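# Place the clear bottle upright on the white plate

## Task

Get the clear bottle standing upright on the white plate without disturbing anything else, and finish with neither gripper touching the case, the amber bottle or the clear bottle.

## Robot and tools

Robot: two six-joint arms with parallel grippers, left_arm and right_arm. In the scene frame the origin sits at table height halfway between the nominal arm bases, +z is up, +x points out over the table, and left_arm is on the +y side. Image left and right do not match arm names. The calibrated bases are: left_arm at (+0.049, +0.333, +0.022) m with quat_wxyz (+1.000, 0, 0, -0.007); right_arm at (-0.002, -0.321, +0.044) m with quat_wxyz (+1.000, 0, 0, +0.004). Each gripper's end_effector_position (metres) and end_effector_quat_wxyz are reported in that arm's own base frame. Fixed cameras and the table use the scene frame. The position is the point between the finger pads, about 1 cm short of the tips. The fingers point along the gripper's +z and close along its y. Printed hand poses can be a few centimetres off, worse at long reach.

Row layout, used by every tool that moves the arms: one flat list of 14 numbers covering both arms. Numbers 1-6 are left_arm's absolute joint angles in radians, in the order waist, shoulder, elbow, wrist pitch, wrist yaw, wrist roll. Number 7 is left_arm's gripper opening. Numbers 8-14 repeat that pattern for right_arm. Always send all 14, even when one arm stays put. Opening runs from -1 (shut) to +1 (fully open, 0.094 m pad gap). Stated joint ranges in rad: waist -2.880..2.880, shoulder 0.000..3.142, elbow 0.000..3.019, wrist pitch -1.693..1.571, wrist yaw -1.571..1.571, wrist roll -2.094..2.094. The true ends can differ from these by up to 0.084. A target more than 0.084 beyond a stated end, and farther out than the current angle, gets the call refused. A target past the real end is clipped, and the result may say "joint sent to its limit".

Tools:
- execute_actions(actions, cameras): actions is a list of actions. Each action is a table of up to 15 rows, one per 1/30 s control step. A table with fewer rows keeps repeating its last row until all 15 steps are used. An empty list just returns state and images. Each step's target is held within a set lead of the measured angle. Any step that would shift a gripper more than 110 mm is scaled back.
- move(target, speed, blend, opening_speed, blocking, cameras): target is one 14-number row of absolute joint angles, or a list of up to 15 such rows visited in order. The whole list must fit in 10 s. speed is in rad/s for the joint with the farthest to go, 0.01 to 12.57, default 0.5; give one value or one per target. blend is in rad and rounds the corners at intermediate targets. opening_speed is the rate the opening changes per second on the -1..1 scale, minimum 0.2; use it to close gently. With blocking=false the call returns after about 0.5 s while motion continues, and a new move takes over from the current point. All joints move in sync, so the hand follows a curve. There is no collision avoidance with objects or the other arm. Faster moves hit harder, and aiming deeper past a contact presses harder.
- wait(seconds 0-10, cameras): lets time pass while the last commands are held; a running move carries on.
- stop(cameras): brakes the current move, which needs some distance.
- zoom_image(camera, region): camera is cam_head_left or cam_head_right. region is [x0, y0, x1, y1] in pixels of that camera's latest 896x504 image, origin at the top-left, at most 504 px on a side.
- read_manual(section): licence texts only.
- finished_scene(scene): scene is 1 or 2. It ends the current scene for good, so call it only once the bottle stands on the plate and the grippers are clear.

The cameras argument takes a list of names. Leaving it out or passing ["all"] gives every camera, [] gives none, and an unknown name voids the call. Calibration (K, distortion, T_world_to_cam, in the scene frame) is given per camera. Each can be off by a couple of degrees and several millimetres.

Reading results: Joint positions and Joint velocities list six joints per arm (rad, rad/s) and then the pad gap (m). Joint targets shows what the joints are currently being driven to. To keep a joint still, resend that value. Tool commands shows the current gripper commands. grip_measured is the measured opening on the command scale. It reads a little wide when empty and narrower than the object under a squeeze, so it does not reveal the moment of contact. To release, command well above the reading. The move: line ends with done, off_target (at rest more than 0.035 rad from target), moving, held or fault, and may add limits=held. Neither done nor off_target tells you whether the arm is touching something. "joint command not followed" means the clearance check changed some steps. Joint torques are raw motor outputs with offsets and noise, and numbers 3 and 4 wrap at ±28 N m. Actions calls also return sampled step positions. The Scene clock line shows elapsed scene time.

Things to avoid: letting anything leave the table; dropping the bottle or releasing it while it is still moving; knocking over the amber bottle or the case; striking fixed or heavy objects; any contact or squeeze between the two arms, including closing a gripper on the other arm's fingers. Motors heat up when holding loads, stretched out, or pushing into unreachable poses. A MOTOR HOT line warns at 85 °C, and at 100 °C the arm goes limp for 30-60 s or more. Loose objects may be nudged at times. Time keeps running while you think. Smooth, quick, low-effort motion is preferred.

Each tool is called after ">>>" by a JSON object that holds its "name" and its "arguments".

## Session

>>> {"name": "execute_actions", "arguments": {"actions": []}}

Scene clock: 0.00 s.
left_arm: end_effector_position=(+0.5926, +0.4912, +0.2001) grip_measured=+1.000 end_effector_quat_wxyz=(+0.296, -0.241, +0.920, -0.087) | right_arm: end_effector_position=(+0.5971, -0.0935, +0.1311) grip_measured=+1.000 end_effector_quat_wxyz=(+0.214, +0.238, +0.947, +0.032)
Joint positions: left_arm=[0.79 2.135 2.116 -1.093 0.445 0.173 0.094] | right_arm=[-0.162 1.717 1.343 -0.762 -0.027 0.337 0.094]
Joint velocities: within noise
Joint torques (N m): no reading
Motor temperatures (°C): left_arm=[20 23 21 21 19 20 19] | right_arm=[23 24 19 21 23 23 19]
Heat: left arm: hottest shoulder 23 °C; right arm: hottest shoulder 24 °C.
Joint targets: left_arm=[0.790 2.126 2.145 -1.089 0.445 0.173] | right_arm=[-0.162 1.707 1.372 -0.758 -0.027 0.337]
Tool commands: left_gripper/opening=+1.0 right_gripper/opening=+1.0

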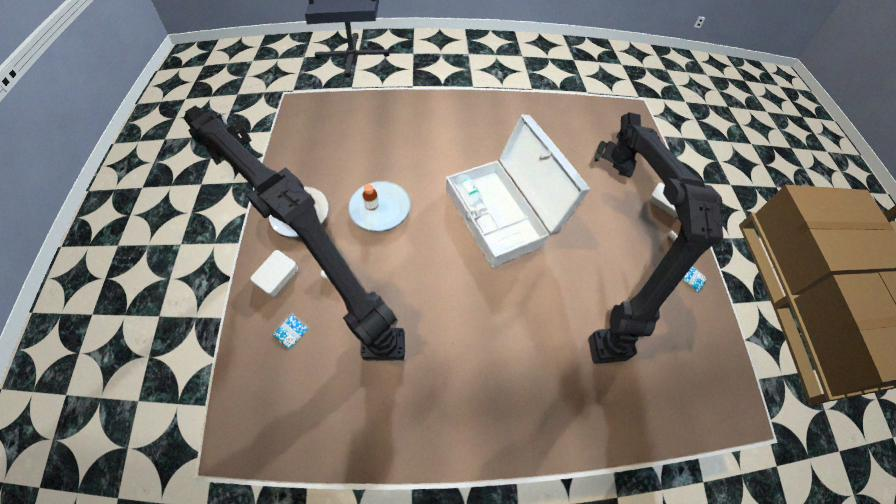

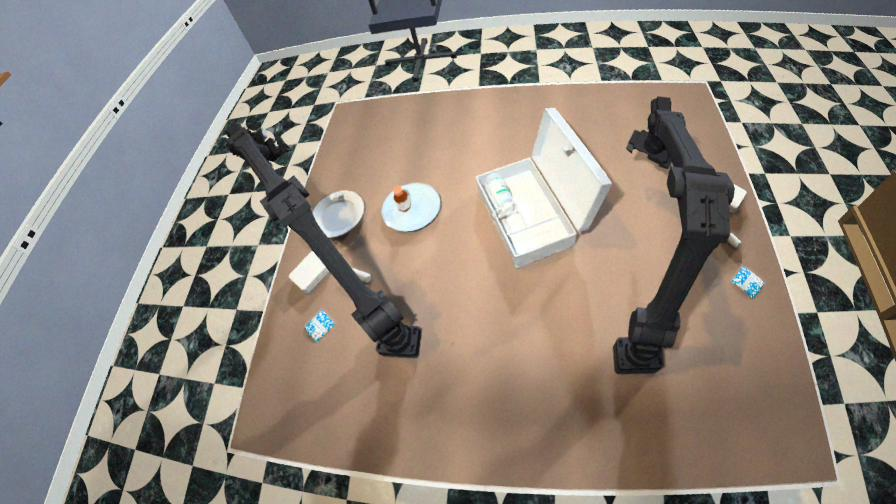

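>>> {"name": "zoom_image", "arguments": {"camera": "cam_head_right", "region": [440, 90, 640, 290]}}

>>> {"name": "zoom_image", "arguments": {"camera": "cam_head_left", "region": [420, 100, 620, 300]}}

>>> {"name": "zoom_image", "arguments": {"camera": "cam_head_right", "region": [240, 130, 440, 330]}}

>>> {"name": "zoom_image", "arguments": {"camera": "cam_head_left", "region": [230, 150, 430, 350]}}

>>> {"name": "zoom_image", "arguments": {"camera": "cam_head_left", "region": [570, 100, 770, 300]}}

Scaled by 2.520.

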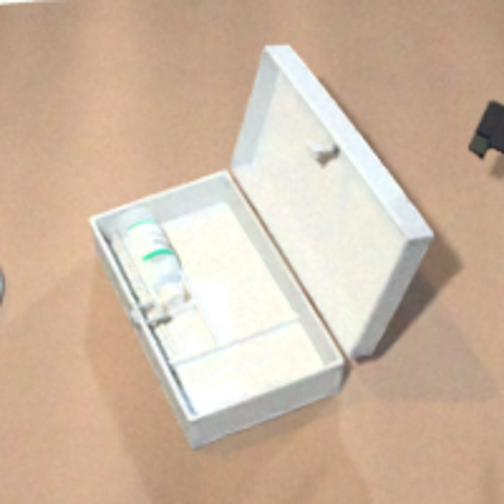

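Scaled by 2.520.

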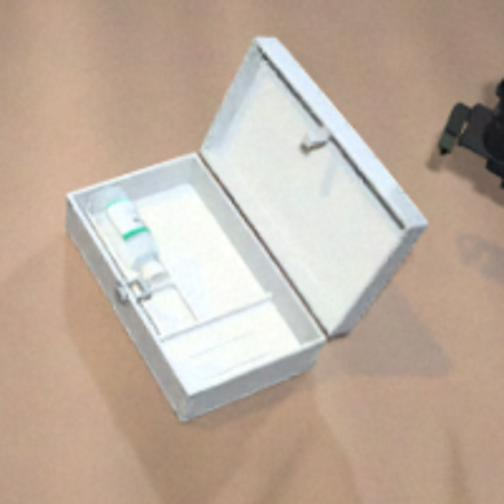

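Scaled by 2.520.

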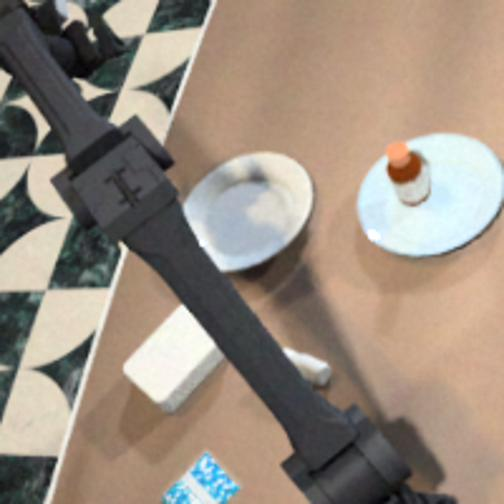

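Scaled by 2.520.

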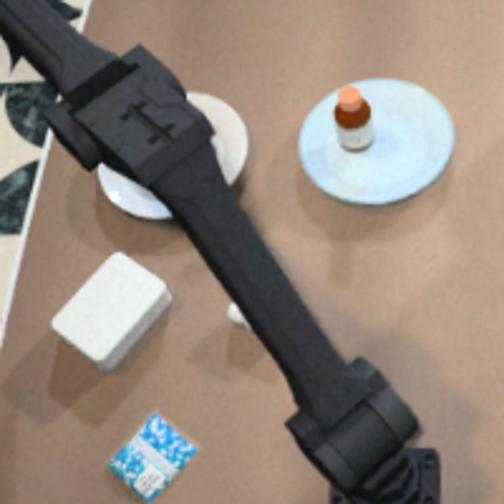

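Scaled by 2.520.

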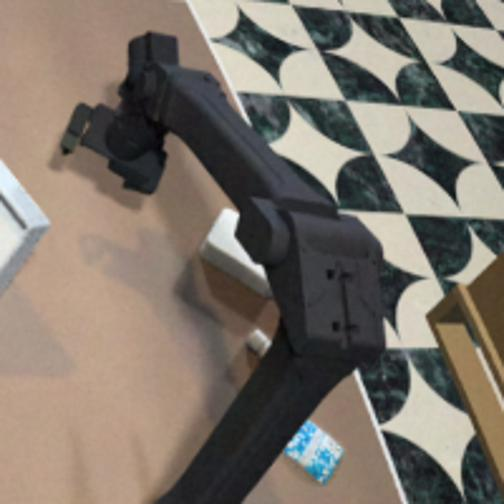

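>>> {"name": "move", "arguments": {"target": [-0.1,1.35,1.55,-1.5,0,0,1,-0.162,1.707,1.372,-0.758,-0.027,0.337,1], "speed": 1.0}}

>>> {"name": "zoom_image", "arguments": {"camera": "cam_head_right", "region": [270, 160, 420, 310]}}

>>> {"name": "zoom_image", "arguments": {"camera": "cam_head_left", "region": [220, 160, 370, 310]}}

>>> {"name": "zoom_image", "arguments": {"camera": "cam_head_left", "region": [430, 150, 560, 280]}}

>>> {"name": "zoom_image", "arguments": {"camera": "cam_head_right", "region": [460, 150, 590, 280]}}

Scene clock: 84.63 s.
left_arm: end_effector_position=(+0.4436, -0.0483, +0.3611) grip_measured=+1.000 end_effector_quat_wxyz=(+0.148, +0.056, +0.987, -0.009) | right_arm: end_effector_position=(+0.5971, -0.0935, +0.1311) grip_measured=+1.000 end_effector_quat_wxyz=(+0.214, +0.238, +0.947, +0.032)
Joint positions: left_arm=[-0.106 1.338 1.559 -1.493 0.004 0.008 0.094] | right_arm=[-0.162 1.717 1.343 -0.762 -0.027 0.337 0.094]
Joint velocities: within noise
Joint torques (N m): left_arm=[-0.62 -8.23 8.27 0.58 -0.13 0.05] | right_arm=[1.61 -13.68 9.83 1.89 -0.21 -0.04]
Motor temperatures (°C): left_arm=[20 32 26 21 19 20 19] | right_arm=[22 27 25 21 22 23 19]
Heat: left arm: hottest shoulder 32 °C; right arm: hottest shoulder 27 °C.
Joint targets: left_arm=[-0.100 1.350 1.550 -1.500 0.000 0.000] | right_arm=[-0.162 1.707 1.372 -0.758 -0.027 0.337]
move: done

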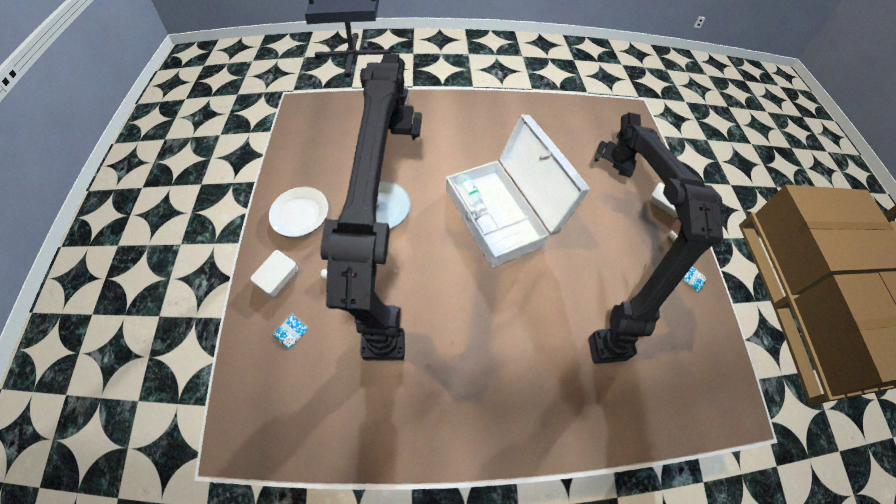

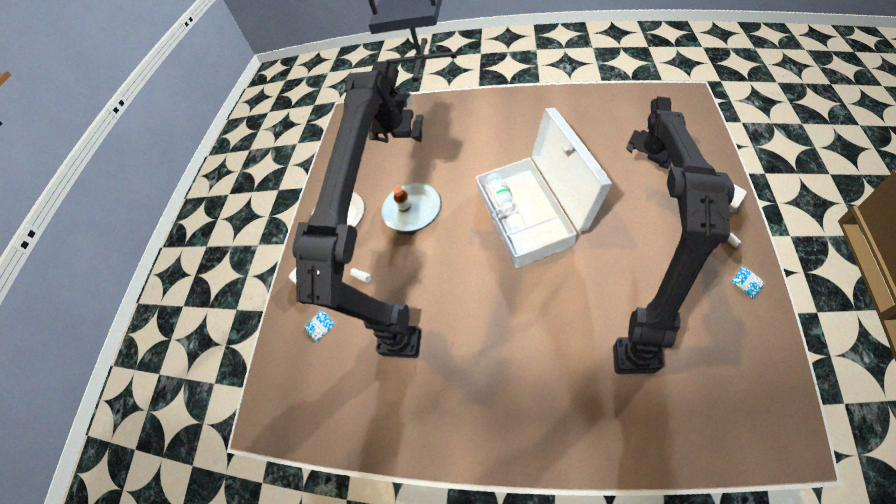

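Scaled by 3.360.

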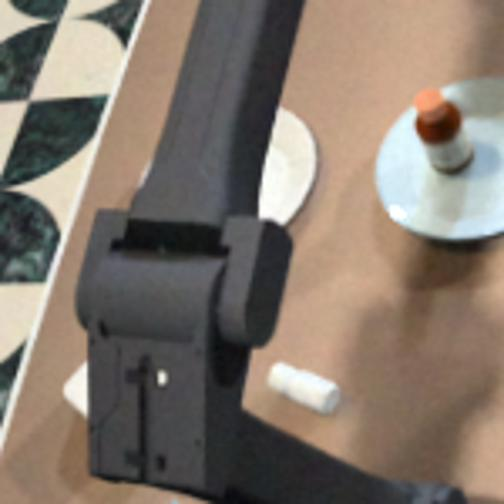

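Scaled by 3.360.

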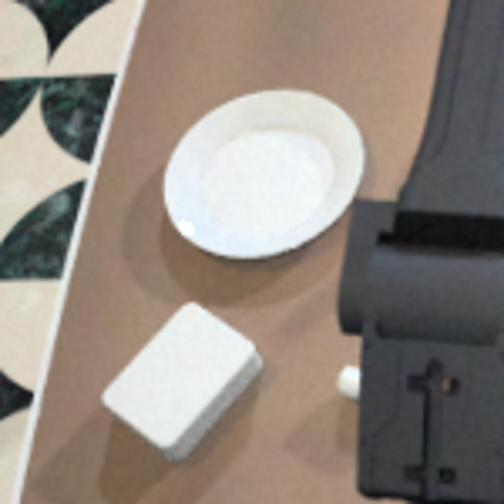

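Scaled by 3.877.

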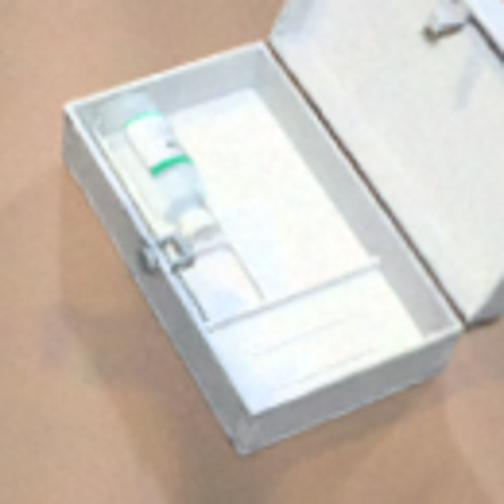

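Scaled by 3.877.

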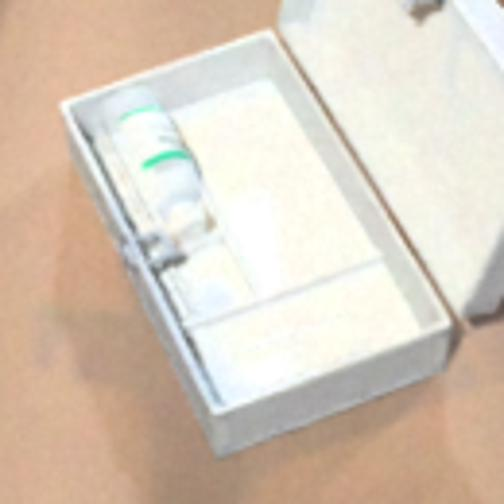

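>>> {"name": "zoom_image", "arguments": {"camera": "cam_head_left", "region": [440, 160, 510, 230]}}

>>> {"name": "zoom_image", "arguments": {"camera": "cam_head_right", "region": [470, 160, 540, 230]}}

Scaled by 7.200.

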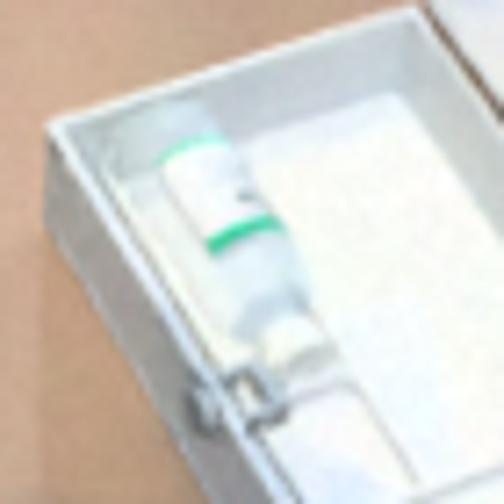

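Scaled by 7.200.

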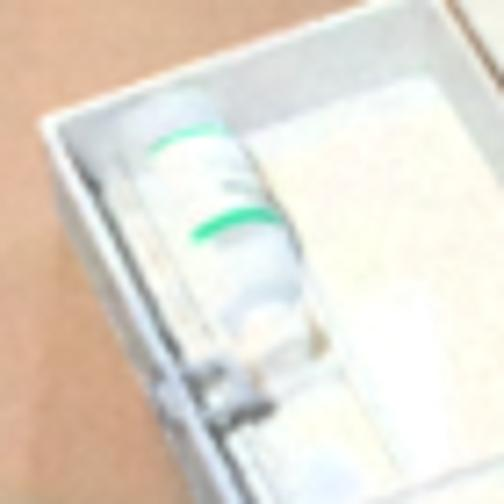

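>>> {"name": "move", "arguments": {"target": [-0.467,1.918,1.7135,-1.366,0,2.06,1,-0.162,1.707,1.372,-0.758,-0.027,0.337,1], "speed": 1.2}}

>>> {"name": "zoom_image", "arguments": {"camera": "cam_head_left", "region": [420, 120, 560, 260]}}

>>> {"name": "zoom_image", "arguments": {"camera": "cam_head_right", "region": [440, 120, 580, 260]}}

Scene clock: 273.23 s.
left_arm: end_effector_position=(+0.5077, -0.2521, +0.1209) grip_measured=+1.000 end_effector_quat_wxyz=(-0.020, +0.950, +0.310, -0.022) | right_arm: end_effector_position=(+0.5971, -0.0935, +0.1311) grip_measured=+1.000 end_effector_quat_wxyz=(+0.214, +0.238, +0.947, +0.032)
Joint positions: left_arm=[-0.459 1.91 1.655 -1.375 0.003 2.052 0.094] | right_arm=[-0.162 1.717 1.343 -0.762 -0.027 0.337 0.094]
Joint velocities: within noise
Joint torques (N m): left_arm=[-2.61 -16.97 13.07 0.46 -0.05 0.19] | right_arm=[1.67 -12.98 9.84 1.2 -0.07 -0.09]
Motor temperatures (°C): left_arm=[19 25 27 21 18 20 19] | right_arm=[21 28 29 21 21 22 19]
Heat: left arm: hottest elbow 27 °C; right arm: hottest elbow 29 °C.
Joint targets: left_arm=[-0.467 1.918 1.713 -1.366 0.000 2.060] | right_arm=[-0.162 1.707 1.372 -0.758 -0.027 0.337]
move: off_target (left_arm); left_arm: the elbow is farthest, 0.058 rad from its target

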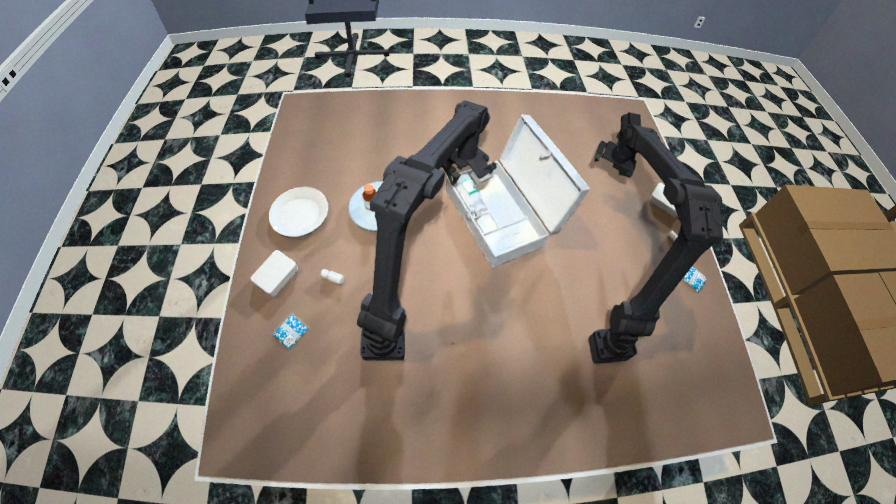

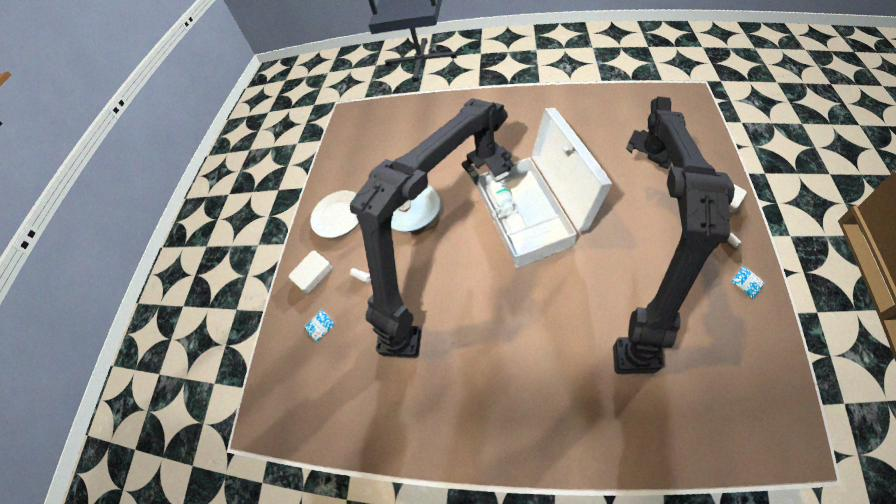

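Scaled by 3.600.

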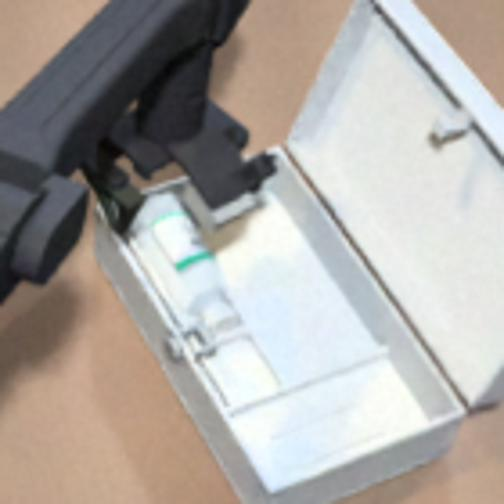

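Scaled by 3.600.

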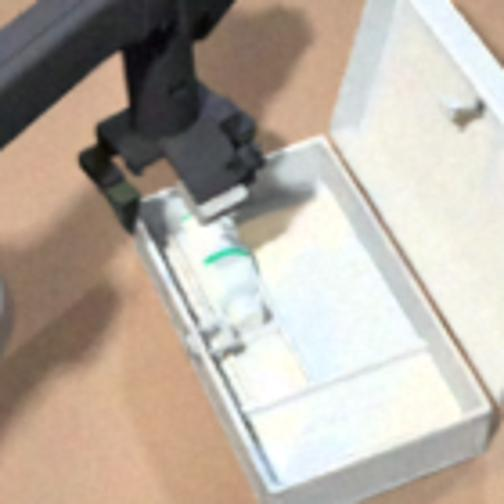

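>>> {"name": "move", "arguments": {"target": [-0.467,2.008,1.69,-1.203,0,2.07,0.6,-0.162,1.707,1.372,-0.758,-0.027,0.337,1], "speed": 0.5}}

>>> {"name": "zoom_image", "arguments": {"camera": "cam_head_left", "region": [440, 140, 540, 240]}}

>>> {"name": "zoom_image", "arguments": {"camera": "cam_head_right", "region": [460, 140, 560, 240]}}

Scene clock: 311.60 s.
left_arm: end_effector_position=(+0.5406, -0.2684, +0.0659) grip_measured=+0.603 end_effector_quat_wxyz=(+0.004, +0.952, +0.305, +0.001) | right_arm: end_effector_position=(+0.5971, -0.0935, +0.1311) grip_measured=+1.000 end_effector_quat_wxyz=(+0.214, +0.238, +0.947, +0.032)
Joint positions: left_arm=[-0.459 2.006 1.655 -1.212 0.003 2.062 0.075] | right_arm=[-0.162 1.717 1.343 -0.762 -0.027 0.337 0.094]
Joint velocities: within noise
Joint torques (N m): left_arm=[-2.26 -18.67 11.11 0.54 -0.03 0.17] | right_arm=[0.97 -13.51 10.03 1.47 -0.16 -0.06]
Motor temperatures (°C): left_arm=[19 28 30 21 18 20 19] | right_arm=[21 28 29 21 21 22 19]
Heat: left arm: hottest elbow 30 °C; right arm: hottest elbow 29 °C.
Joint targets: left_arm=[-0.467 2.008 1.690 -1.203 0.000 2.070] | right_arm=[-0.162 1.707 1.372 -0.758 -0.027 0.337]
move: done

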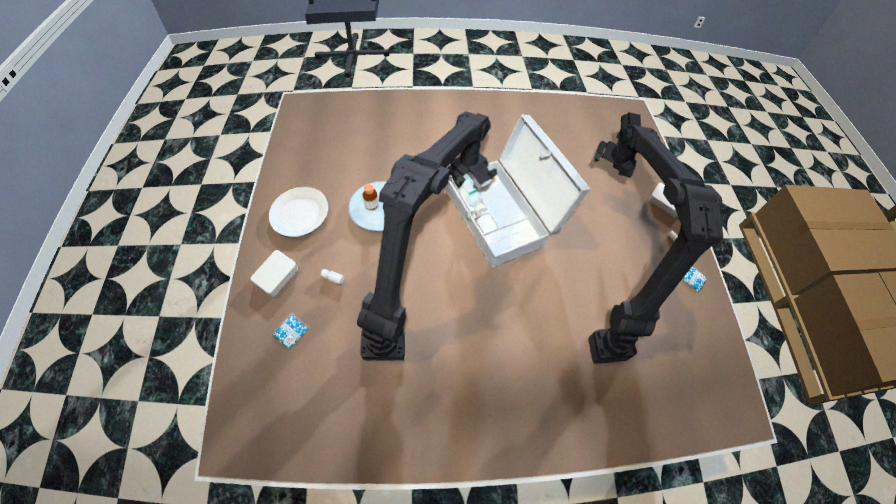

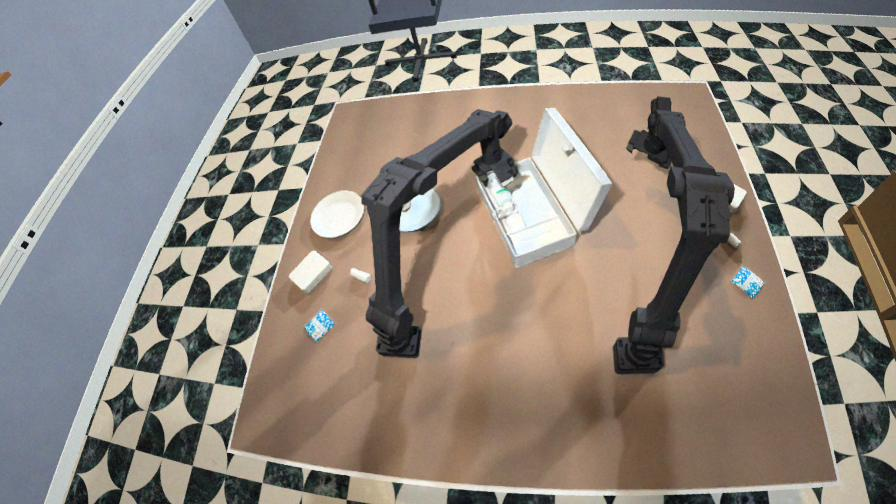

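Scaled by 5.040.

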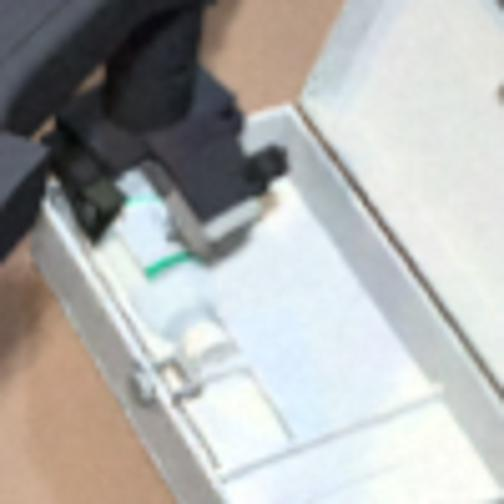

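Scaled by 5.040.

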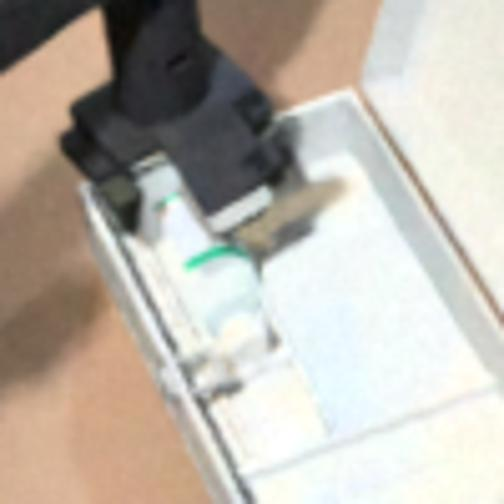

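>>> {"name": "move", "arguments": {"target": [[-0.484,2.02,1.69,-1.2,0,2.15,0.6,-0.162,1.707,1.372,-0.758,-0.027,0.337,1],[-0.484,2.083,1.655,-1.100,0,2.15,0.6,-0.162,1.707,1.372,-0.758,-0.027,0.337,1]], "speed": 0.3}}

>>> {"name": "zoom_image", "arguments": {"camera": "cam_head_left", "region": [440, 140, 540, 240]}}

>>> {"name": "zoom_image", "arguments": {"camera": "cam_head_right", "region": [460, 140, 560, 240]}}

Scene clock: 362.17 s.
left_arm: end_effector_position=(+0.5532, -0.2788, +0.0348) grip_measured=+0.603 end_effector_quat_wxyz=(+0.009, +0.959, +0.281, +0.015) | right_arm: end_effector_position=(+0.5971, -0.0935, +0.1311) grip_measured=+1.000 end_effector_quat_wxyz=(+0.214, +0.238, +0.947, +0.032)
Joint positions: left_arm=[-0.468 2.06 1.655 -1.131 -0.008 2.103 0.075] | right_arm=[-0.162 1.717 1.343 -0.762 -0.027 0.337 0.094]
Joint velocities: within noise
Joint torques (N m): left_arm=[-3.43 -17.08 8.01 1.31 0.35 0.11] | right_arm=[0.38 -13.74 10.17 1.84 -0.16 -0.08]
Motor temperatures (°C): left_arm=[19 27 30 21 18 20 19] | right_arm=[21 28 30 21 21 22 19]
Heat: left arm: hottest elbow 30 °C; right arm: hottest elbow 30 °C.
Joint targets: left_arm=[-0.484 2.083 1.655 -1.100 0.000 2.108] | right_arm=[-0.162 1.707 1.372 -0.758 -0.027 0.337]
joint sent to its limit (left arm) — the wrist roll, upper limit.
move: off_target (left_arm); joint sent to its limit at target 1; left_arm: the wrist roll is farthest, 0.047 rad from its target

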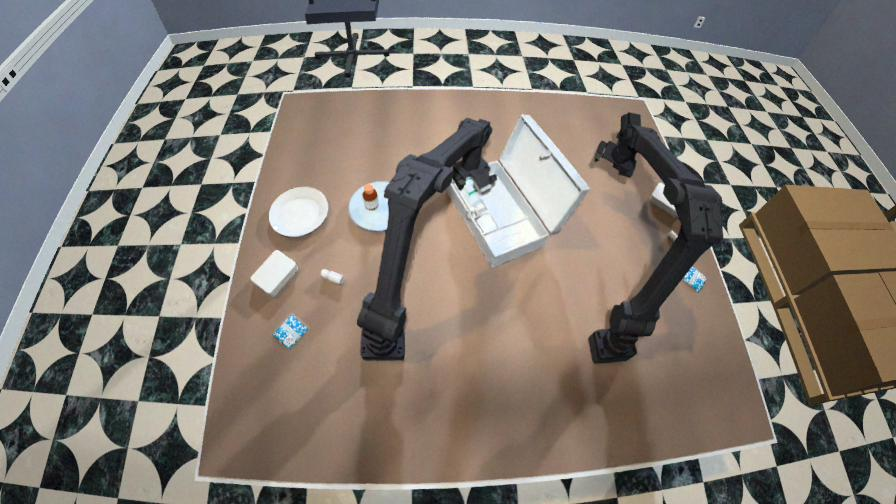

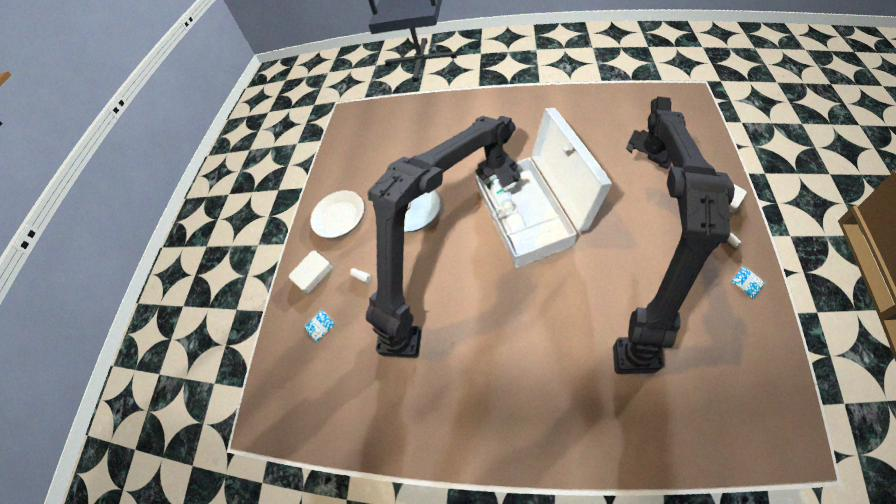

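Scaled by 5.040.

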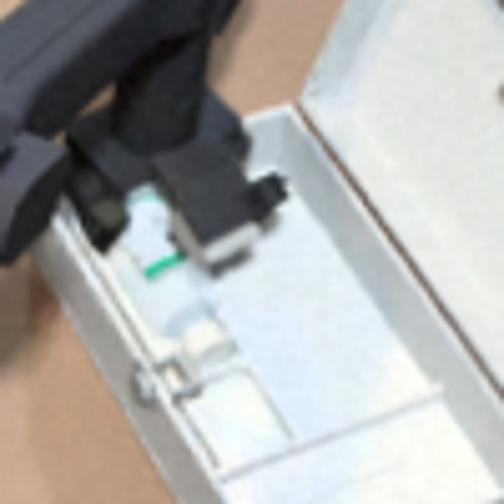

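Scaled by 5.040.

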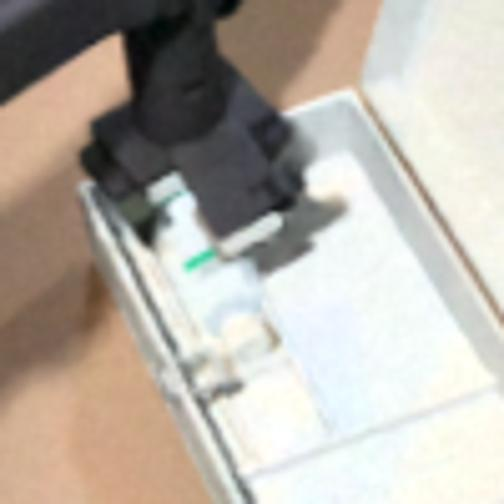

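>>> {"name": "move", "arguments": {"target": [[-0.49,1.953,1.665,-1.235,0,2.10,0.6,-0.162,1.707,1.372,-0.758,-0.027,0.337,1],[-0.50,2.017,1.624,-1.136,0,2.10,0.6,-0.162,1.707,1.372,-0.758,-0.027,0.337,1]], "speed": 0.35}}

>>> {"name": "zoom_image", "arguments": {"camera": "cam_head_left", "region": [440, 140, 540, 240]}}

>>> {"name": "zoom_image", "arguments": {"camera": "cam_head_right", "region": [460, 140, 560, 240]}}

Scene clock: 412.03 s.
left_arm: end_effector_position=(+0.5412, -0.2847, +0.0600) grip_measured=+0.603 end_effector_quat_wxyz=(+0.017, +0.962, +0.273, +0.021) | right_arm: end_effector_position=(+0.5971, -0.0935, +0.1311) grip_measured=+1.000 end_effector_quat_wxyz=(+0.214, +0.238, +0.947, +0.032)
Joint positions: left_arm=[-0.485 2.003 1.632 -1.146 -0.004 2.103 0.075] | right_arm=[-0.162 1.717 1.343 -0.762 -0.027 0.337 0.094]
Joint velocities: within noise
Joint torques (N m): left_arm=[-3.25 -17.67 7.5 0.76 0.26 0.08] | right_arm=[0.73 -13.8 9.98 1.46 -0.14 0.01]
Motor temperatures (°C): left_arm=[19 30 28 21 18 20 19] | right_arm=[21 28 30 21 21 22 19]
Heat: left arm: hottest shoulder 30 °C; right arm: hottest elbow 30 °C.
Joint targets: left_arm=[-0.500 2.017 1.624 -1.136 0.000 2.100] | right_arm=[-0.162 1.707 1.372 -0.758 -0.027 0.337]
move: done

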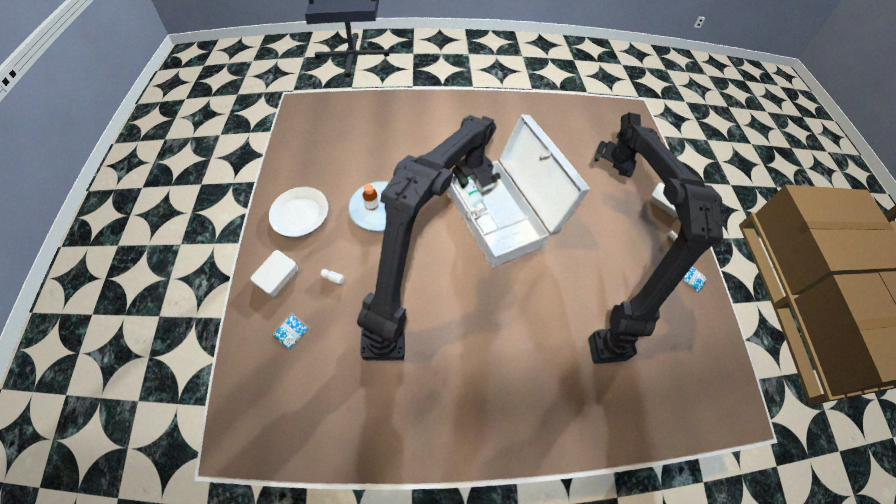

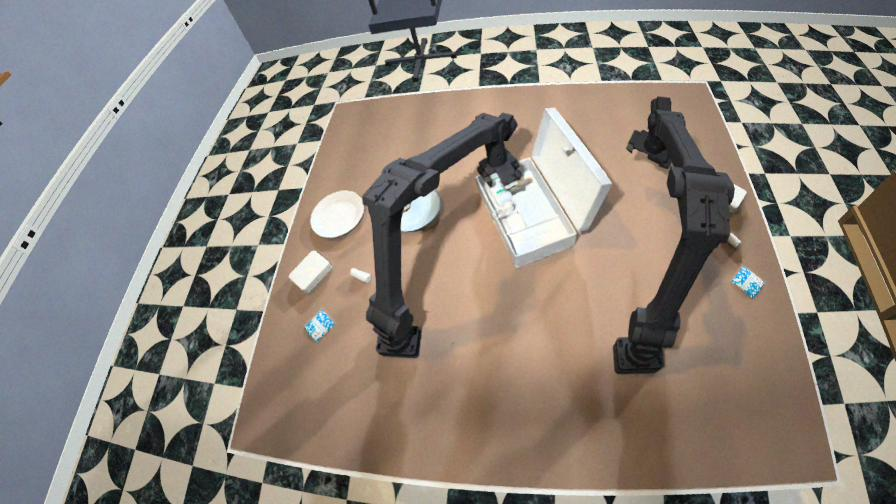

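Scaled by 5.040.

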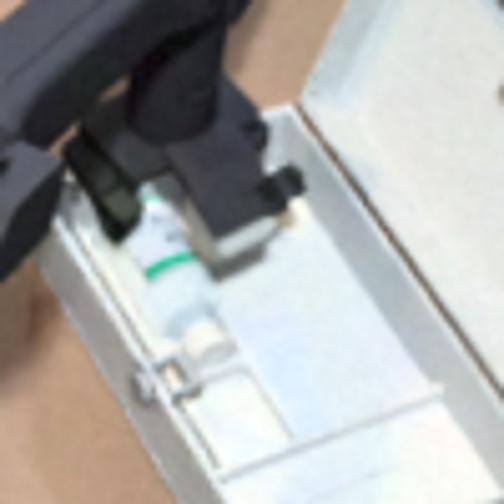

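Scaled by 5.040.

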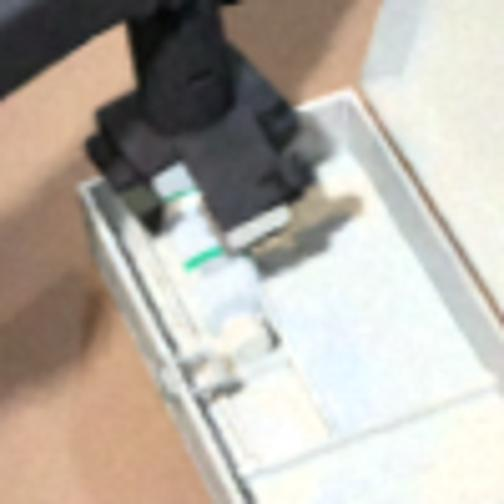

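>>> {"name": "move", "arguments": {"target": [-0.505,2.025,1.589,-1.136,0,2.10,0.6,-0.162,1.707,1.372,-0.758,-0.027,0.337,1], "speed": 0.3}}

>>> {"name": "zoom_image", "arguments": {"camera": "cam_head_left", "region": [440, 140, 540, 240]}}

>>> {"name": "zoom_image", "arguments": {"camera": "cam_head_right", "region": [460, 140, 560, 240]}}

Scene clock: 427.47 s.
left_arm: end_effector_position=(+0.5282, -0.2804, +0.0449) grip_measured=+0.603 end_effector_quat_wxyz=(+0.004, +0.962, +0.271, +0.007) | right_arm: end_effector_position=(+0.5971, -0.0935, +0.1311) grip_measured=+1.000 end_effector_quat_wxyz=(+0.214, +0.238, +0.947, +0.032)
Joint positions: left_arm=[-0.488 2.008 1.598 -1.145 -0.004 2.103 0.075] | right_arm=[-0.162 1.717 1.343 -0.762 -0.027 0.337 0.094]
Joint velocities: within noise
Joint torques (N m): left_arm=[-3.49 -17.32 7.21 0.59 0.21 0.08] | right_arm=[0.67 -12.81 9.74 1.59 -0.15 -0.09]
Motor temperatures (°C): left_arm=[19 29 28 21 18 20 19] | right_arm=[21 28 30 21 21 22 19]
Heat: left arm: hottest shoulder 29 °C; right arm: hottest elbow 30 °C.
Joint targets: left_arm=[-0.505 2.025 1.589 -1.136 0.000 2.100] | right_arm=[-0.162 1.707 1.372 -0.758 -0.027 0.337]
move: done

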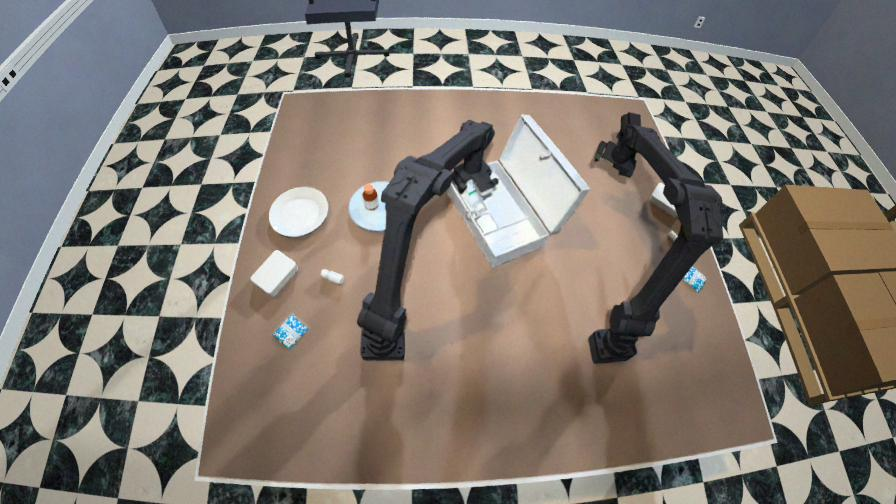

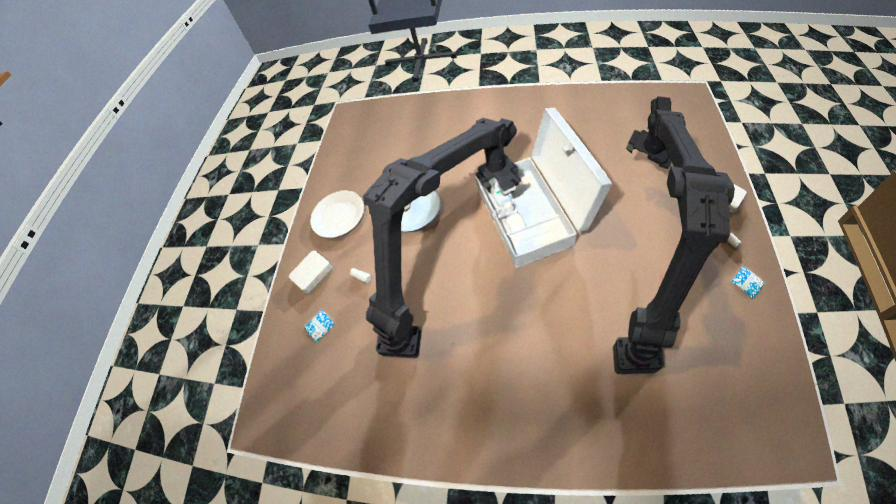

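Scaled by 5.040.

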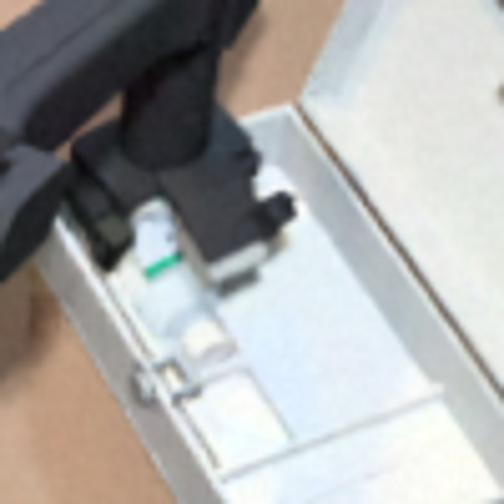

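Scaled by 5.040.

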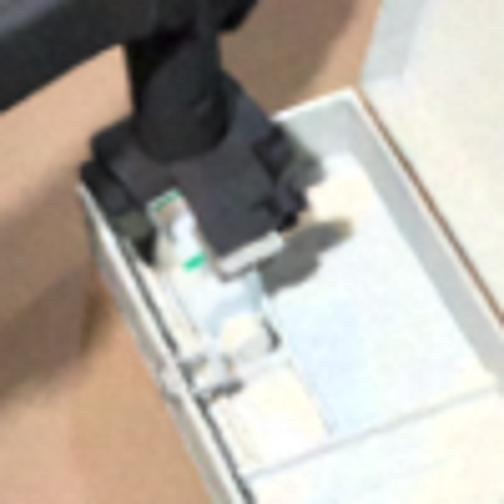

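>>> {"name": "move", "arguments": {"target": [[-0.505,2.046,1.588,-1.131,0,2.10,0.6,-0.162,1.707,1.372,-0.758,-0.027,0.337,1],[-0.505,2.046,1.588,-1.131,0,2.10,0.2,-0.162,1.707,1.372,-0.758,-0.027,0.337,1]], "speed": 0.3, "opening_speed": 0.4}}

>>> {"name": "zoom_image", "arguments": {"camera": "cam_head_left", "region": [440, 140, 540, 240]}}

>>> {"name": "zoom_image", "arguments": {"camera": "cam_head_right", "region": [460, 140, 560, 240]}}

Scene clock: 449.83 s.
left_arm: end_effector_position=(+0.5275, -0.2801, +0.0319) grip_measured=+0.203 end_effector_quat_wxyz=(-0.002, +0.962, +0.271, +0.001) | right_arm: end_effector_position=(+0.5971, -0.0935, +0.1311) grip_measured=+1.000 end_effector_quat_wxyz=(+0.214, +0.238, +0.947, +0.032)
Joint positions: left_arm=[-0.488 2.03 1.598 -1.14 -0.004 2.103 0.057] | right_arm=[-0.162 1.717 1.343 -0.762 -0.027 0.337 0.094]
Joint velocities: within noise
Joint torques (N m): left_arm=[-2.67 -17.26 6.99 0.5 0.21 0.09] | right_arm=[1.73 -12.63 9.98 1.68 -0.11 -0.07]
Motor temperatures (°C): left_arm=[19 30 27 20 18 20 19] | right_arm=[21 29 31 21 21 22 19]
Heat: left arm: hottest shoulder 30 °C; right arm: hottest elbow 31 °C.
Joint targets: left_arm=[-0.505 2.046 1.588 -1.131 0.000 2.100] | right_arm=[-0.162 1.707 1.372 -0.758 -0.027 0.337]
move: done

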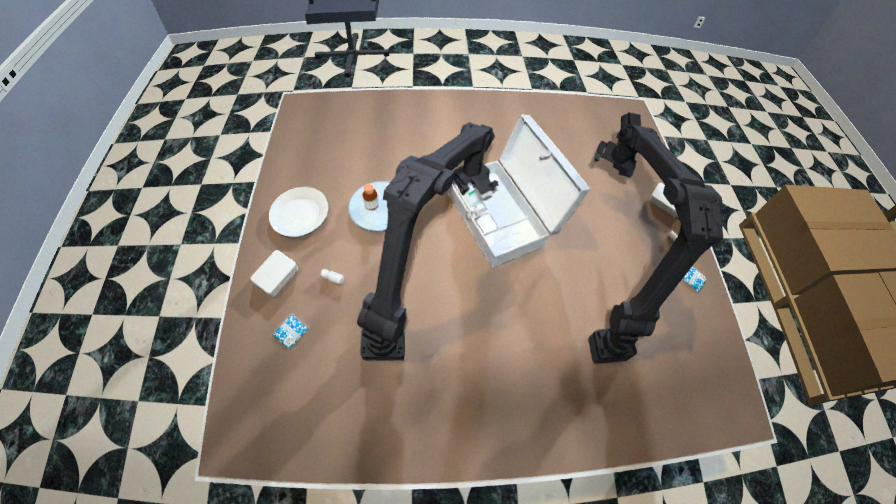

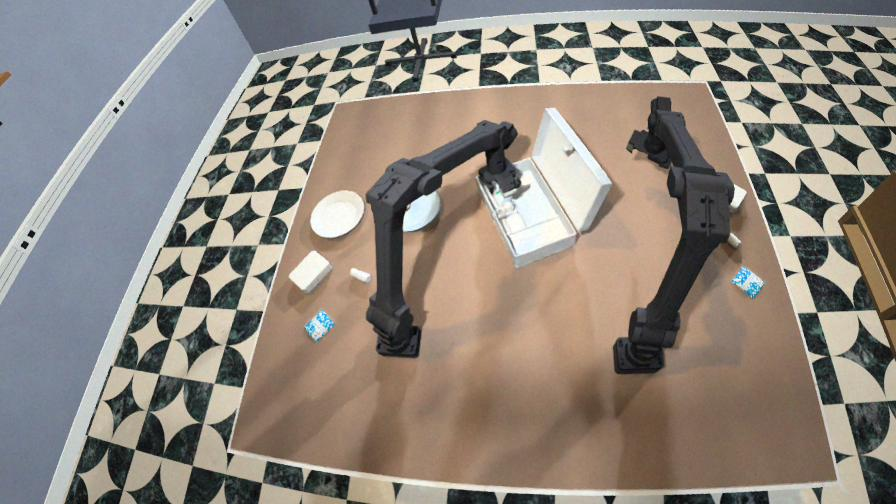

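Scaled by 5.040.

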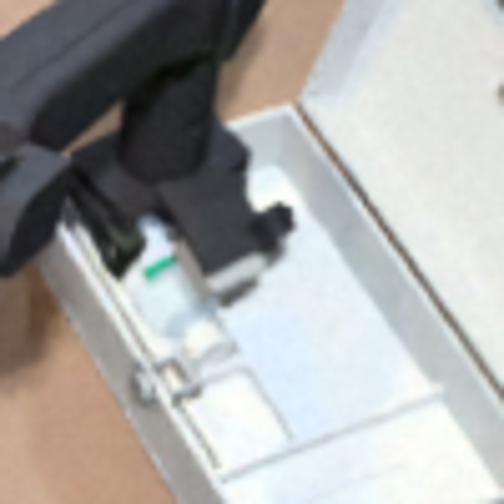

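Scaled by 5.040.

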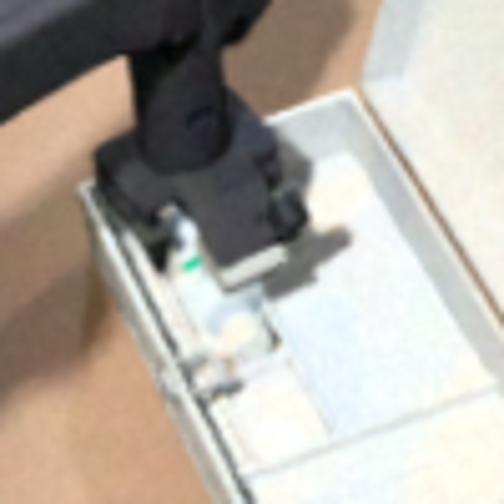

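>>> {"name": "move", "arguments": {"target": [-0.505,2.060,1.590,-1.115,0,2.10,0.2,-0.162,1.707,1.372,-0.758,-0.027,0.337,1], "speed": 0.2, "cameras": ["cam_head_left"]}}

Scene clock: 461.23 s.
left_arm: end_effector_position=(+0.5277, -0.2802, +0.0317) grip_measured=+0.201 end_effector_quat_wxyz=(-0.002, +0.962, +0.271, +0.001) | right_arm: end_effector_position=(+0.5971, -0.0935, +0.1311) grip_measured=+1.000 end_effector_quat_wxyz=(+0.214, +0.238, +0.947, +0.032)
Joint positions: left_arm=[-0.488 2.031 1.598 -1.139 -0.004 2.103 0.056] | right_arm=[-0.162 1.717 1.343 -0.762 -0.027 0.337 0.094]
Joint velocities: left_arm=[0.005 -0.015 -0.007 -0.012 0.081 -0.037 -0.004] | right_arm=[within noise]
Joint torques (N m): left_arm=[-2.9 -15.97 7.15 0.94 0.22 0.11] | right_arm=[0.67 -13.27 9.98 2.04 -0.17 -0.06]
Motor temperatures (°C): left_arm=[19 29 27 20 18 20 19] | right_arm=[20 29 31 21 21 22 19]
Heat: left arm: hottest shoulder 29 °C; right arm: hottest elbow 31 °C.
Joint targets: left_arm=[-0.505 2.060 1.590 -1.115 0.000 2.100] | right_arm=[-0.162 1.707 1.372 -0.758 -0.027 0.337]
move: done
Images, in order (width x height): cam_head_left 896x504.

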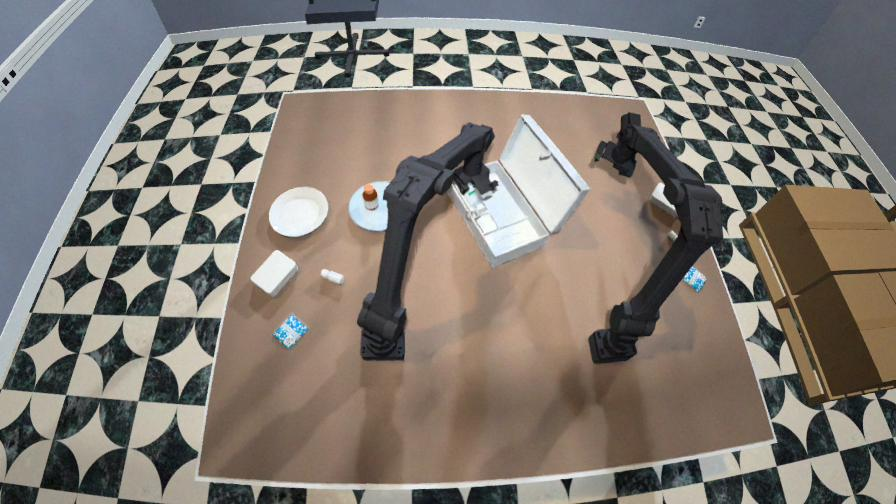

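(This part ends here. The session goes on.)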